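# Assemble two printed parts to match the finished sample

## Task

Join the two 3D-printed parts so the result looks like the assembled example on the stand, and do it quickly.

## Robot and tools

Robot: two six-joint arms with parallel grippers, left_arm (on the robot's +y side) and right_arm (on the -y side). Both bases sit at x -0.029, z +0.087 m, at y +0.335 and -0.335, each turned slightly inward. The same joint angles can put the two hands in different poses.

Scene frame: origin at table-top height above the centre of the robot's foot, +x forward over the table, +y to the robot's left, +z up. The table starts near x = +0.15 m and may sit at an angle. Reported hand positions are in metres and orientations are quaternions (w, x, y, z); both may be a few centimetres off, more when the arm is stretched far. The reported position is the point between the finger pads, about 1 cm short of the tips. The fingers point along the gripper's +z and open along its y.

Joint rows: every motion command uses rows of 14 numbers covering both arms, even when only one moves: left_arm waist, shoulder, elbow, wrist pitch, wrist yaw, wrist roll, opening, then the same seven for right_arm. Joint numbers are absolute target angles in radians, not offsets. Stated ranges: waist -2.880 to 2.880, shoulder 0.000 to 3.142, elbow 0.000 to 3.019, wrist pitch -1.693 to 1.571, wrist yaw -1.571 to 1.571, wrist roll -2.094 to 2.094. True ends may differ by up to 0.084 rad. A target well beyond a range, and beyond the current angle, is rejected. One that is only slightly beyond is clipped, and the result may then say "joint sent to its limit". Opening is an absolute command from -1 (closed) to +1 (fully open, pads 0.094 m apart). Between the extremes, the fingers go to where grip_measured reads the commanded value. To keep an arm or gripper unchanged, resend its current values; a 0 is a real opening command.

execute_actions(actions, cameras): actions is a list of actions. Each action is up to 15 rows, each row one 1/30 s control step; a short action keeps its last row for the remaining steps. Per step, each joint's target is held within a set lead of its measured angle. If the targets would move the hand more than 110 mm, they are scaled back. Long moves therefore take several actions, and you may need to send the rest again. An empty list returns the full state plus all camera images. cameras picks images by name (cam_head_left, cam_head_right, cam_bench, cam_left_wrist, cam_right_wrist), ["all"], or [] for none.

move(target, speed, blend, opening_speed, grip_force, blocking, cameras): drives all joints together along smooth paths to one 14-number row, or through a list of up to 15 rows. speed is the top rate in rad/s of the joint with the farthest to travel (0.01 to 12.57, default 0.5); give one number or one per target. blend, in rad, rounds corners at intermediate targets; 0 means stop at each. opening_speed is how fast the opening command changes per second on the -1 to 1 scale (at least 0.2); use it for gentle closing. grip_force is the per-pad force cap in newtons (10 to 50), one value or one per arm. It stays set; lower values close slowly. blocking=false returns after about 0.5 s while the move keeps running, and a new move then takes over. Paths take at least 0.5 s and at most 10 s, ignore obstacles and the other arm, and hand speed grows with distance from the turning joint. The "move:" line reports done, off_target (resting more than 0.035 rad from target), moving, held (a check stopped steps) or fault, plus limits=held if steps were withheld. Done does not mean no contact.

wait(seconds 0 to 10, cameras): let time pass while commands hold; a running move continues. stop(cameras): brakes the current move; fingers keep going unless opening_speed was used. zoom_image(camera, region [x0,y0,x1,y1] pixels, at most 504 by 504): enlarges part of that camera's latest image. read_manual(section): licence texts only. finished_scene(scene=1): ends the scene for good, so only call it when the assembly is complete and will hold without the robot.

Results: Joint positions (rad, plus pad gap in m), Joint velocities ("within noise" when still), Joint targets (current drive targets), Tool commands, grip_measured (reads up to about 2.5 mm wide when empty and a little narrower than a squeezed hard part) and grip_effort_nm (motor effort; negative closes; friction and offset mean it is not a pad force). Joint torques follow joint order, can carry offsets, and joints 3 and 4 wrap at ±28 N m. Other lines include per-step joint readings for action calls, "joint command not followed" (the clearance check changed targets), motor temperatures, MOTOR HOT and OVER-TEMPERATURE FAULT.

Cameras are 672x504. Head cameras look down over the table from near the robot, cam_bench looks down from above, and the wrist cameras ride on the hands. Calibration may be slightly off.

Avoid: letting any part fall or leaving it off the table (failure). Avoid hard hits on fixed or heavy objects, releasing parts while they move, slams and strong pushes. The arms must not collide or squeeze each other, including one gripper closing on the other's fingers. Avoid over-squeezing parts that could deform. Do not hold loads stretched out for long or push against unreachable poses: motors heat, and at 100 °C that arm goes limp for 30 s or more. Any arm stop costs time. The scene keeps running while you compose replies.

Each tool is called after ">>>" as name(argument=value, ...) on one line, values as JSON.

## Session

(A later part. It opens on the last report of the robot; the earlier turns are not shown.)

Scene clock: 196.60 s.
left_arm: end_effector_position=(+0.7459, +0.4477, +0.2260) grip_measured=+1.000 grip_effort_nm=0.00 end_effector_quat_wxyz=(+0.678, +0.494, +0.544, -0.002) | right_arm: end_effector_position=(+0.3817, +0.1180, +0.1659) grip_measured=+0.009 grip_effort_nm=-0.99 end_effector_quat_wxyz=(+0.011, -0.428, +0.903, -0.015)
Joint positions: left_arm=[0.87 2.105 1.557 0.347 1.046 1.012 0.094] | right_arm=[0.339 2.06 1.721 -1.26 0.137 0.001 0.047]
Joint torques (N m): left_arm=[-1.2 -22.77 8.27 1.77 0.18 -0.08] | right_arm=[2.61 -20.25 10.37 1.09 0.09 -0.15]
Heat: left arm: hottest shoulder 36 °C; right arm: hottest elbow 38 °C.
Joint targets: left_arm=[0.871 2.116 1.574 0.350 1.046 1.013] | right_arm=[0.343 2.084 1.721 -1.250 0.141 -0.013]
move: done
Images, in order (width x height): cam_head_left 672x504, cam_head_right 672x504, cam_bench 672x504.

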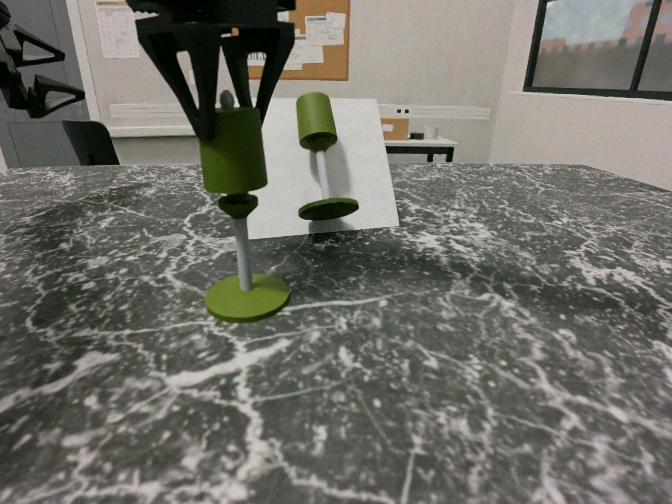

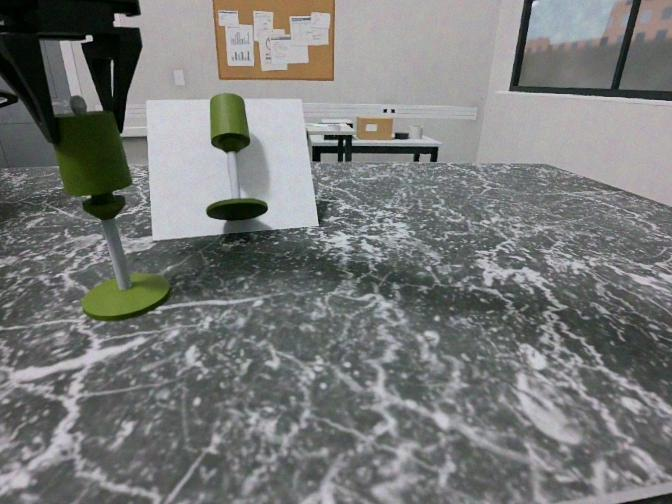

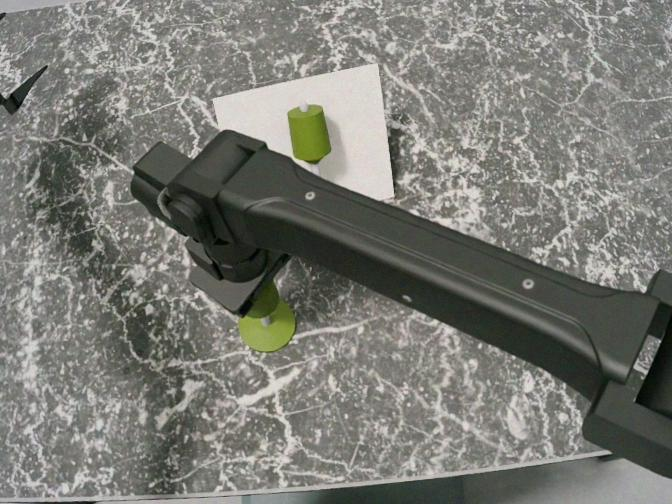

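>>> move(target=[0.871,2.116,1.574,0.35,1.046,1.013,1,0.335,2.0925,1.706,-1.228,0.141,-0.013,-0.14], speed=0.05, cameras=["cam_head_left","cam_head_right","cam_bench"])

>>> zoom_image(camera="cam_head_left", region=[180, 60, 300, 330])

>>> zoom_image(camera="cam_head_right", region=[40, 60, 180, 330])

Scene clock: 204.83 s.
left_arm: end_effector_position=(+0.7459, +0.4477, +0.2260) grip_measured=+1.000 grip_effort_nm=0.00 end_effector_quat_wxyz=(+0.678, +0.494, +0.544, -0.002) | right_arm: end_effector_position=(+0.3809, +0.1184, +0.1564) grip_measured=+0.009 grip_effort_nm=-0.99 end_effector_quat_wxyz=(+0.012, -0.428, +0.903, -0.015)
Joint positions: left_arm=[0.87 2.105 1.557 0.347 1.046 1.012 0.094] | right_arm=[0.339 2.067 1.707 -1.238 0.137 0.001 0.047]
Joint torques (N m): left_arm=[-1.32 -22.83 8.17 1.77 0.19 -0.08] | right_arm=[1.9 -20.19 10.25 1.1 0.09 -0.15]
Heat: left arm: hottest shoulder 36 °C; right arm: hottest elbow 38 °C.
Joint targets: left_arm=[0.871 2.116 1.574 0.350 1.046 1.013] | right_arm=[0.335 2.092 1.706 -1.228 0.141 -0.013]
move: done
Images, in order (width x height): cam_head_left 672x504, cam_head_right 672x504, cam_bench 672x504.

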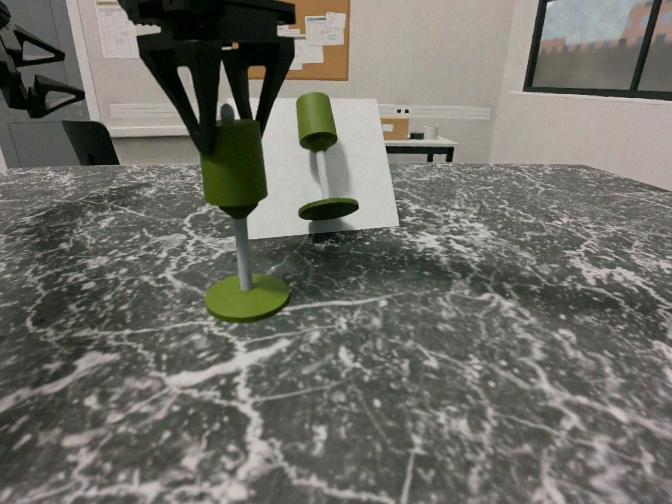

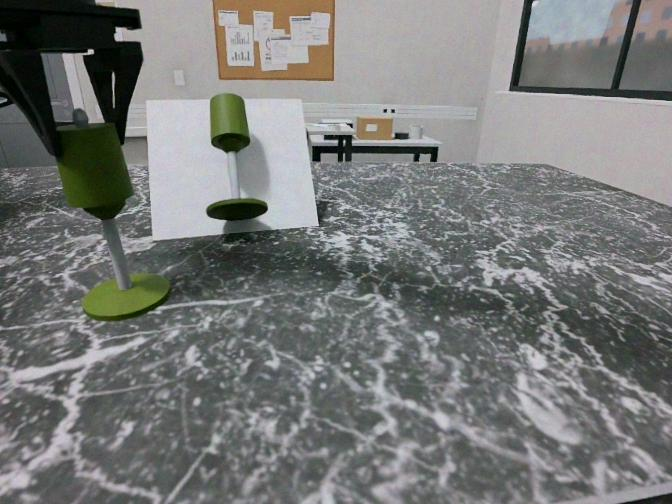

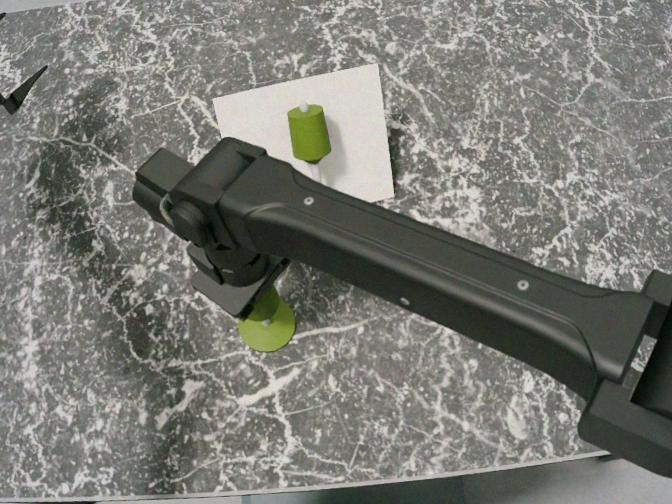

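Scaled by 1.867 from the camera's 672x504 image, which has a finer 960x720 frame.

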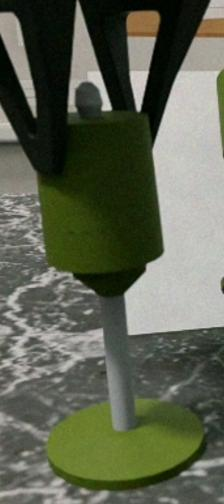

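Scaled by 1.867 from the camera's 672x504 image, which has a finer 960x720 frame.

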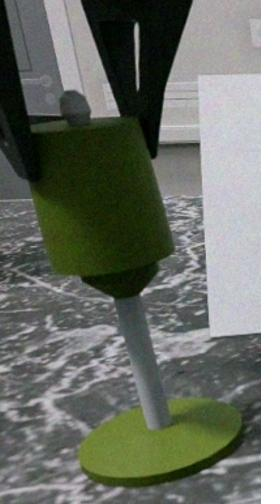

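>>> move(target=[0.871,2.116,1.574,0.35,1.046,1.013,1,0.330,2.0965,1.700,-1.219,0.141,-0.013,-0.14], speed=0.05, cameras=["cam_head_left","cam_head_right","cam_bench"])

>>> zoom_image(camera="cam_head_left", region=[180, 60, 300, 330])

Scene clock: 211.07 s.
left_arm: end_effector_position=(+0.7459, +0.4477, +0.2260) grip_measured=+1.000 grip_effort_nm=0.00 end_effector_quat_wxyz=(+0.678, +0.494, +0.544, -0.002) | right_arm: end_effector_position=(+0.3810, +0.1187, +0.1541) grip_measured=+0.009 grip_effort_nm=-0.99 end_effector_quat_wxyz=(+0.013, -0.428, +0.904, -0.015)
Joint positions: left_arm=[0.87 2.105 1.557 0.347 1.046 1.012 0.094] | right_arm=[0.339 2.068 1.702 -1.229 0.138 0.001 0.047]
Joint torques (N m): left_arm=[-1.32 -22.89 8.25 1.83 0.19 -0.09] | right_arm=[1.49 -19.84 10.13 1.16 0.06 -0.15]
Heat: left arm: hottest shoulder 36 °C; right arm: hottest elbow 37 °C.
Joint targets: left_arm=[0.871 2.116 1.574 0.350 1.046 1.013] | right_arm=[0.330 2.097 1.700 -1.219 0.141 -0.013]
move: done
Images, in order (width x height): cam_head_left 672x504, cam_head_right 672x504, cam_bench 672x504.

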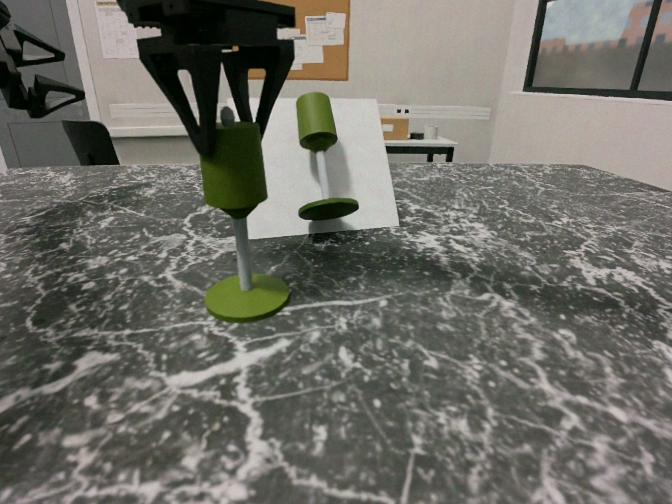

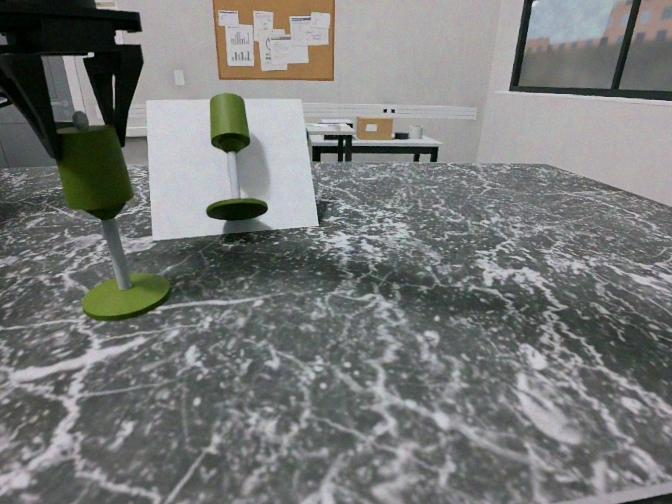

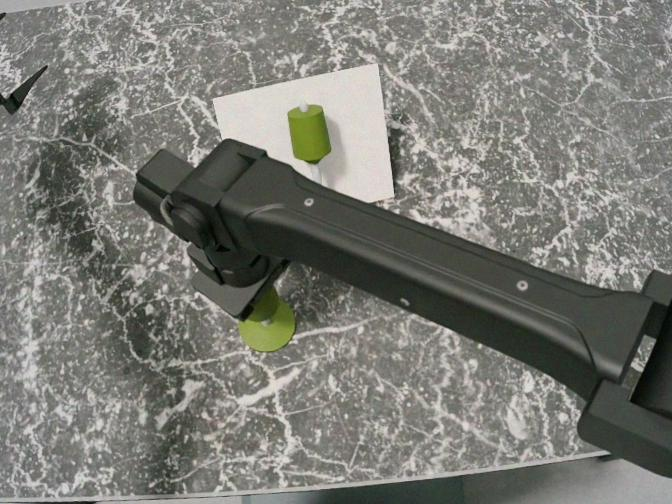

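Scaled by 1.867 from the camera's 672x504 image, which has a finer 960x720 frame.

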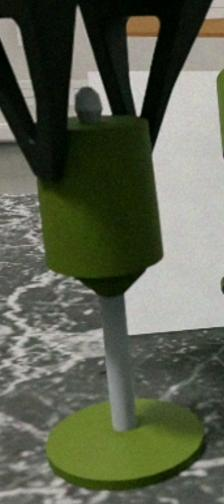

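>>> move(target=[0.871,2.116,1.574,0.35,1.046,1.013,1,0.332,2.101,1.693,-1.208,0.141,-0.013,-0.14], speed=0.05, cameras=["cam_head_left","cam_head_right","cam_bench"])

>>> zoom_image(camera="cam_head_left", region=[180, 60, 300, 330])

>>> zoom_image(camera="cam_head_right", region=[40, 60, 180, 330])

Scene clock: 218.23 s.
left_arm: end_effector_position=(+0.7459, +0.4477, +0.2260) grip_measured=+1.000 grip_effort_nm=0.00 end_effector_quat_wxyz=(+0.678, +0.494, +0.544, -0.002) | right_arm: end_effector_position=(+0.3811, +0.1190, +0.1536) grip_measured=+0.009 grip_effort_nm=-0.99 end_effector_quat_wxyz=(+0.014, -0.428, +0.903, -0.014)
Joint positions: left_arm=[0.87 2.105 1.557 0.347 1.046 1.012 0.094] | right_arm=[0.339 2.068 1.701 -1.226 0.138 0 0.047]
Joint torques (N m): left_arm=[-1.08 -22.65 8.25 1.77 0.2 -0.09] | right_arm=[1.73 -19.49 9.63 1.48 0.06 -0.14]
Heat: left arm: hottest shoulder 36 °C; right arm: hottest elbow 37 °C.
Joint targets: left_arm=[0.871 2.116 1.574 0.350 1.046 1.013] | right_arm=[0.332 2.101 1.693 -1.208 0.141 -0.013]
move: done
Images, in order (width x height): cam_head_left 672x504, cam_head_right 672x504, cam_bench 672x504.

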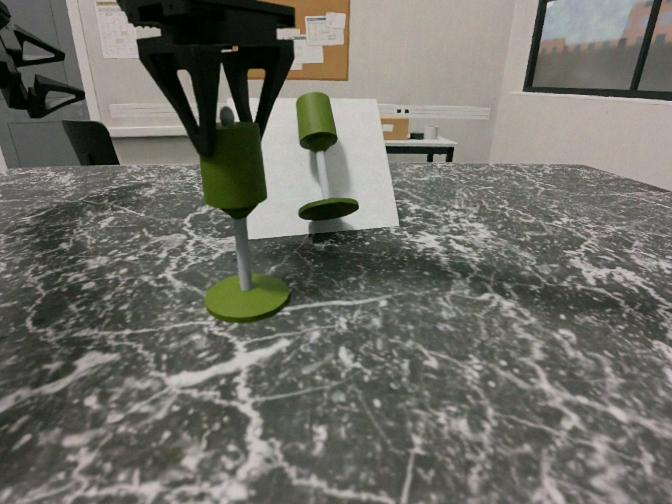

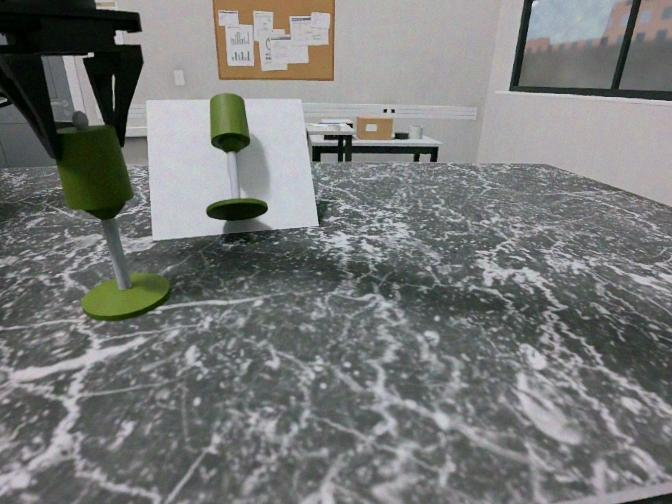

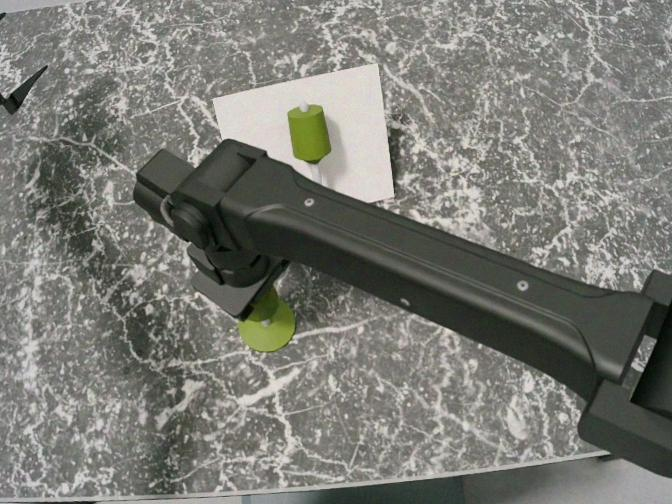

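Scaled by 1.867 from the camera's 672x504 image, which has a finer 960x720 frame.

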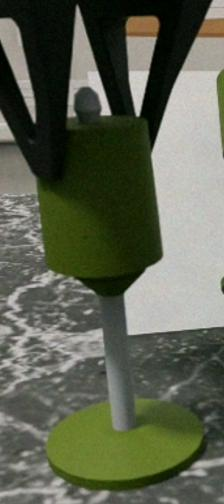

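Scaled by 1.867 from the camera's 672x504 image, which has a finer 960x720 frame.

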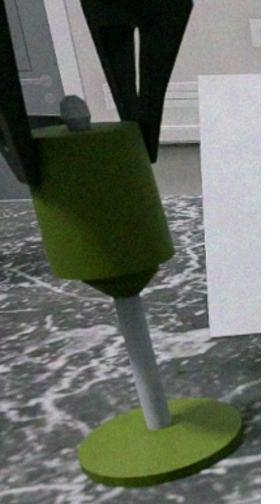

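>>> move(target=[0.871,2.116,1.574,0.35,1.046,1.013,1,0.334,2.096,1.699,-1.216,0.141,-0.013,0.8], opening_speed=0.8, cameras=["cam_head_left","cam_head_right","cam_right_wrist"])

>>> zoom_image(camera="cam_head_left", region=[180, 60, 300, 330])

Scene clock: 226.47 s.
left_arm: end_effector_position=(+0.7459, +0.4477, +0.2260) grip_measured=+1.000 grip_effort_nm=0.00 end_effector_quat_wxyz=(+0.678, +0.494, +0.544, -0.002) | right_arm: end_effector_position=(+0.3814, +0.1192, +0.1536) grip_measured=+0.798 grip_effort_nm=0.12 end_effector_quat_wxyz=(+0.015, -0.428, +0.903, -0.014)
Joint positions: left_arm=[0.87 2.105 1.557 0.347 1.046 1.012 0.094] | right_arm=[0.339 2.068 1.701 -1.224 0.138 0 0.084]
Joint torques (N m): left_arm=[-1.38 -22.89 8.27 1.78 0.2 -0.08] | right_arm=[1.9 -19.96 10.17 1.06 0.06 -0.14]
Heat: left arm: hottest shoulder 36 °C; right arm: hottest shoulder 36 °C.
Joint targets: left_arm=[0.871 2.116 1.574 0.350 1.046 1.013] | right_arm=[0.334 2.096 1.699 -1.216 0.141 -0.013]
move: done
camera_calibration:
cam_right_wrist: T_world_to_cam=[[0.76703, -0.64013, 0.0435584, -0.223764], [-0.540344, -0.607871, 0.581826, 0.190733], [-0.345966, -0.469815, -0.812146, 0.437888], [0, 0, 0, 1]] pos_world=[0.42619, 0.178429, 0.254402]
Images, in order (width x height): cam_head_left 672x504, cam_head_right 672x504, cam_right_wrist 672x504.

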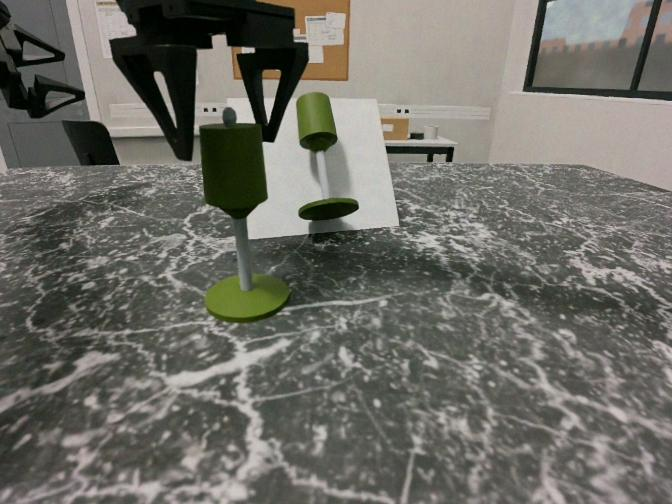

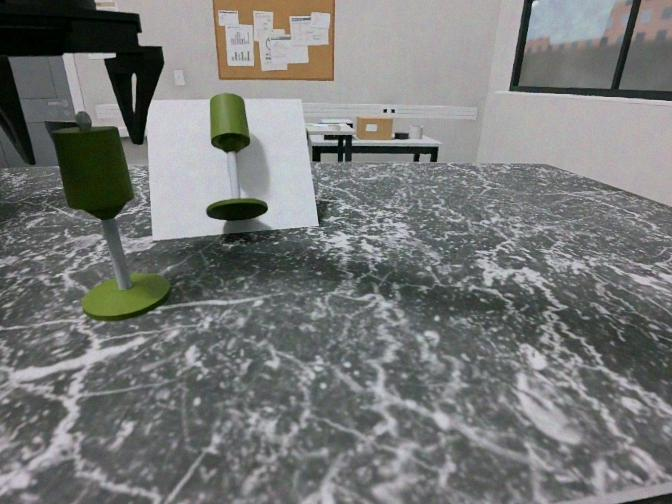

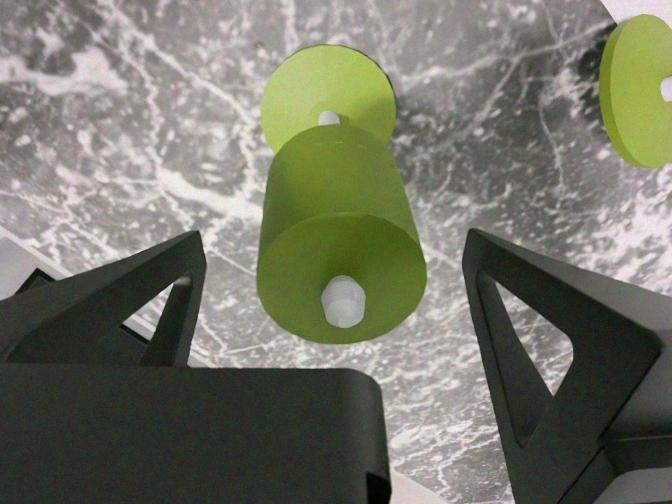

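Scaled by 1.867 from the camera's 672x504 image, which has a finer 960x720 frame.

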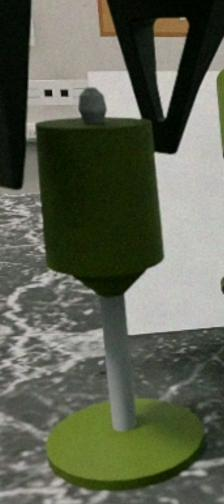

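>>> move(target=[[0.871,2.116,1.574,0.35,1.046,1.013,1,0.341,2.065,1.80,-1.315,0.141,-0.013,0.8],[0.871,2.116,1.574,0.35,1.046,1.013,1,0.348,2.02,1.90,-1.43,0.141,-0.013,0.8]], speed=0.25, blend=[0.03,0], cameras=["cam_head_left","cam_head_right"])

>>> zoom_image(camera="cam_head_right", region=[40, 60, 280, 330])

Scene clock: 233.27 s.
left_arm: end_effector_position=(+0.7459, +0.4477, +0.2260) grip_measured=+1.000 grip_effort_nm=0.00 end_effector_quat_wxyz=(+0.678, +0.494, +0.544, -0.002) | right_arm: end_effector_position=(+0.3903, +0.1174, +0.2341) grip_measured=+0.799 grip_effort_nm=0.12 end_effector_quat_wxyz=(+0.013, -0.428, +0.903, -0.015)
Joint positions: left_arm=[0.87 2.105 1.557 0.347 1.046 1.012 0.094] | right_arm=[0.339 2.029 1.856 -1.422 0.138 0 0.084]
Joint torques (N m): left_arm=[-1.08 -22.65 8.24 1.83 0.18 -0.09] | right_arm=[3.08 -22.77 14.65 0.28 0.06 -0.15]
Heat: left arm: hottest shoulder 36 °C; right arm: hottest shoulder 36 °C.
Joint targets: left_arm=[0.871 2.116 1.574 0.350 1.046 1.013] | right_arm=[0.348 2.020 1.900 -1.430 0.141 -0.013]
move: off_target (right_arm); right_arm: the elbow is farthest, 0.044 rad from its target
Images, in order (width x height): cam_head_left 672x504, cam_head_right 672x504.

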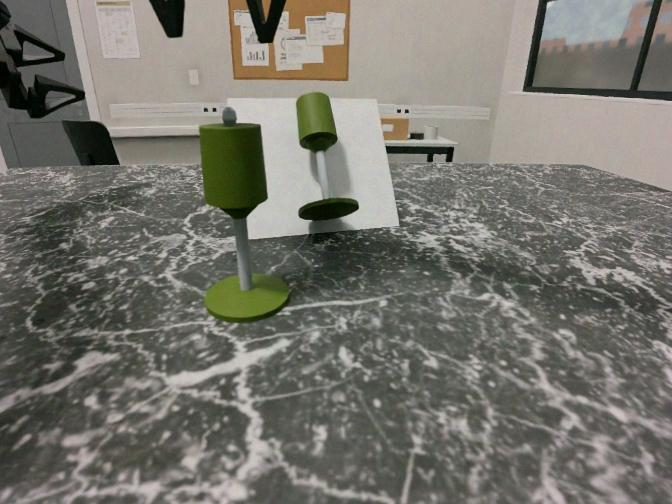

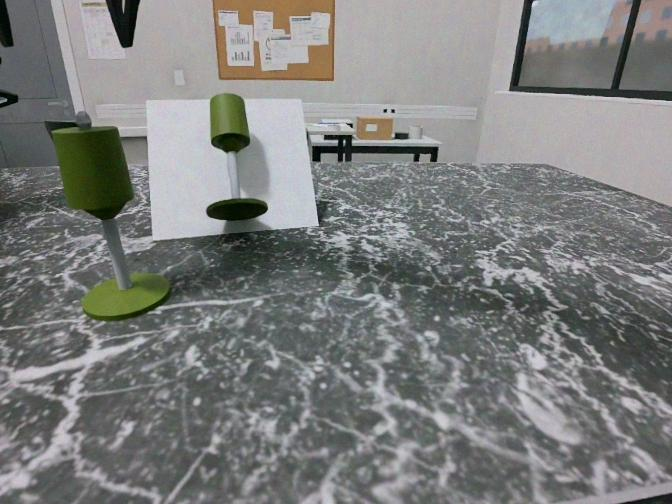

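Scaled by 1.867 from the camera's 672x504 image, which has a finer 960x720 frame.

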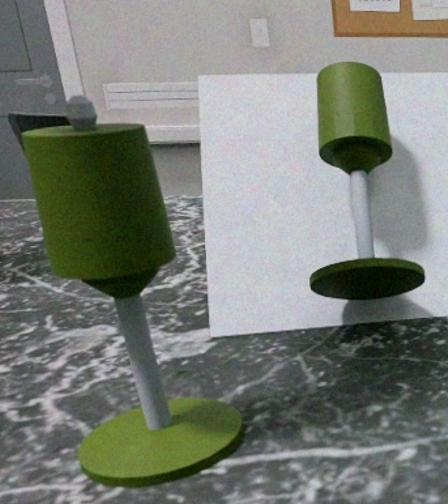

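>>> finished_scene()

The scene is finished: the task was done.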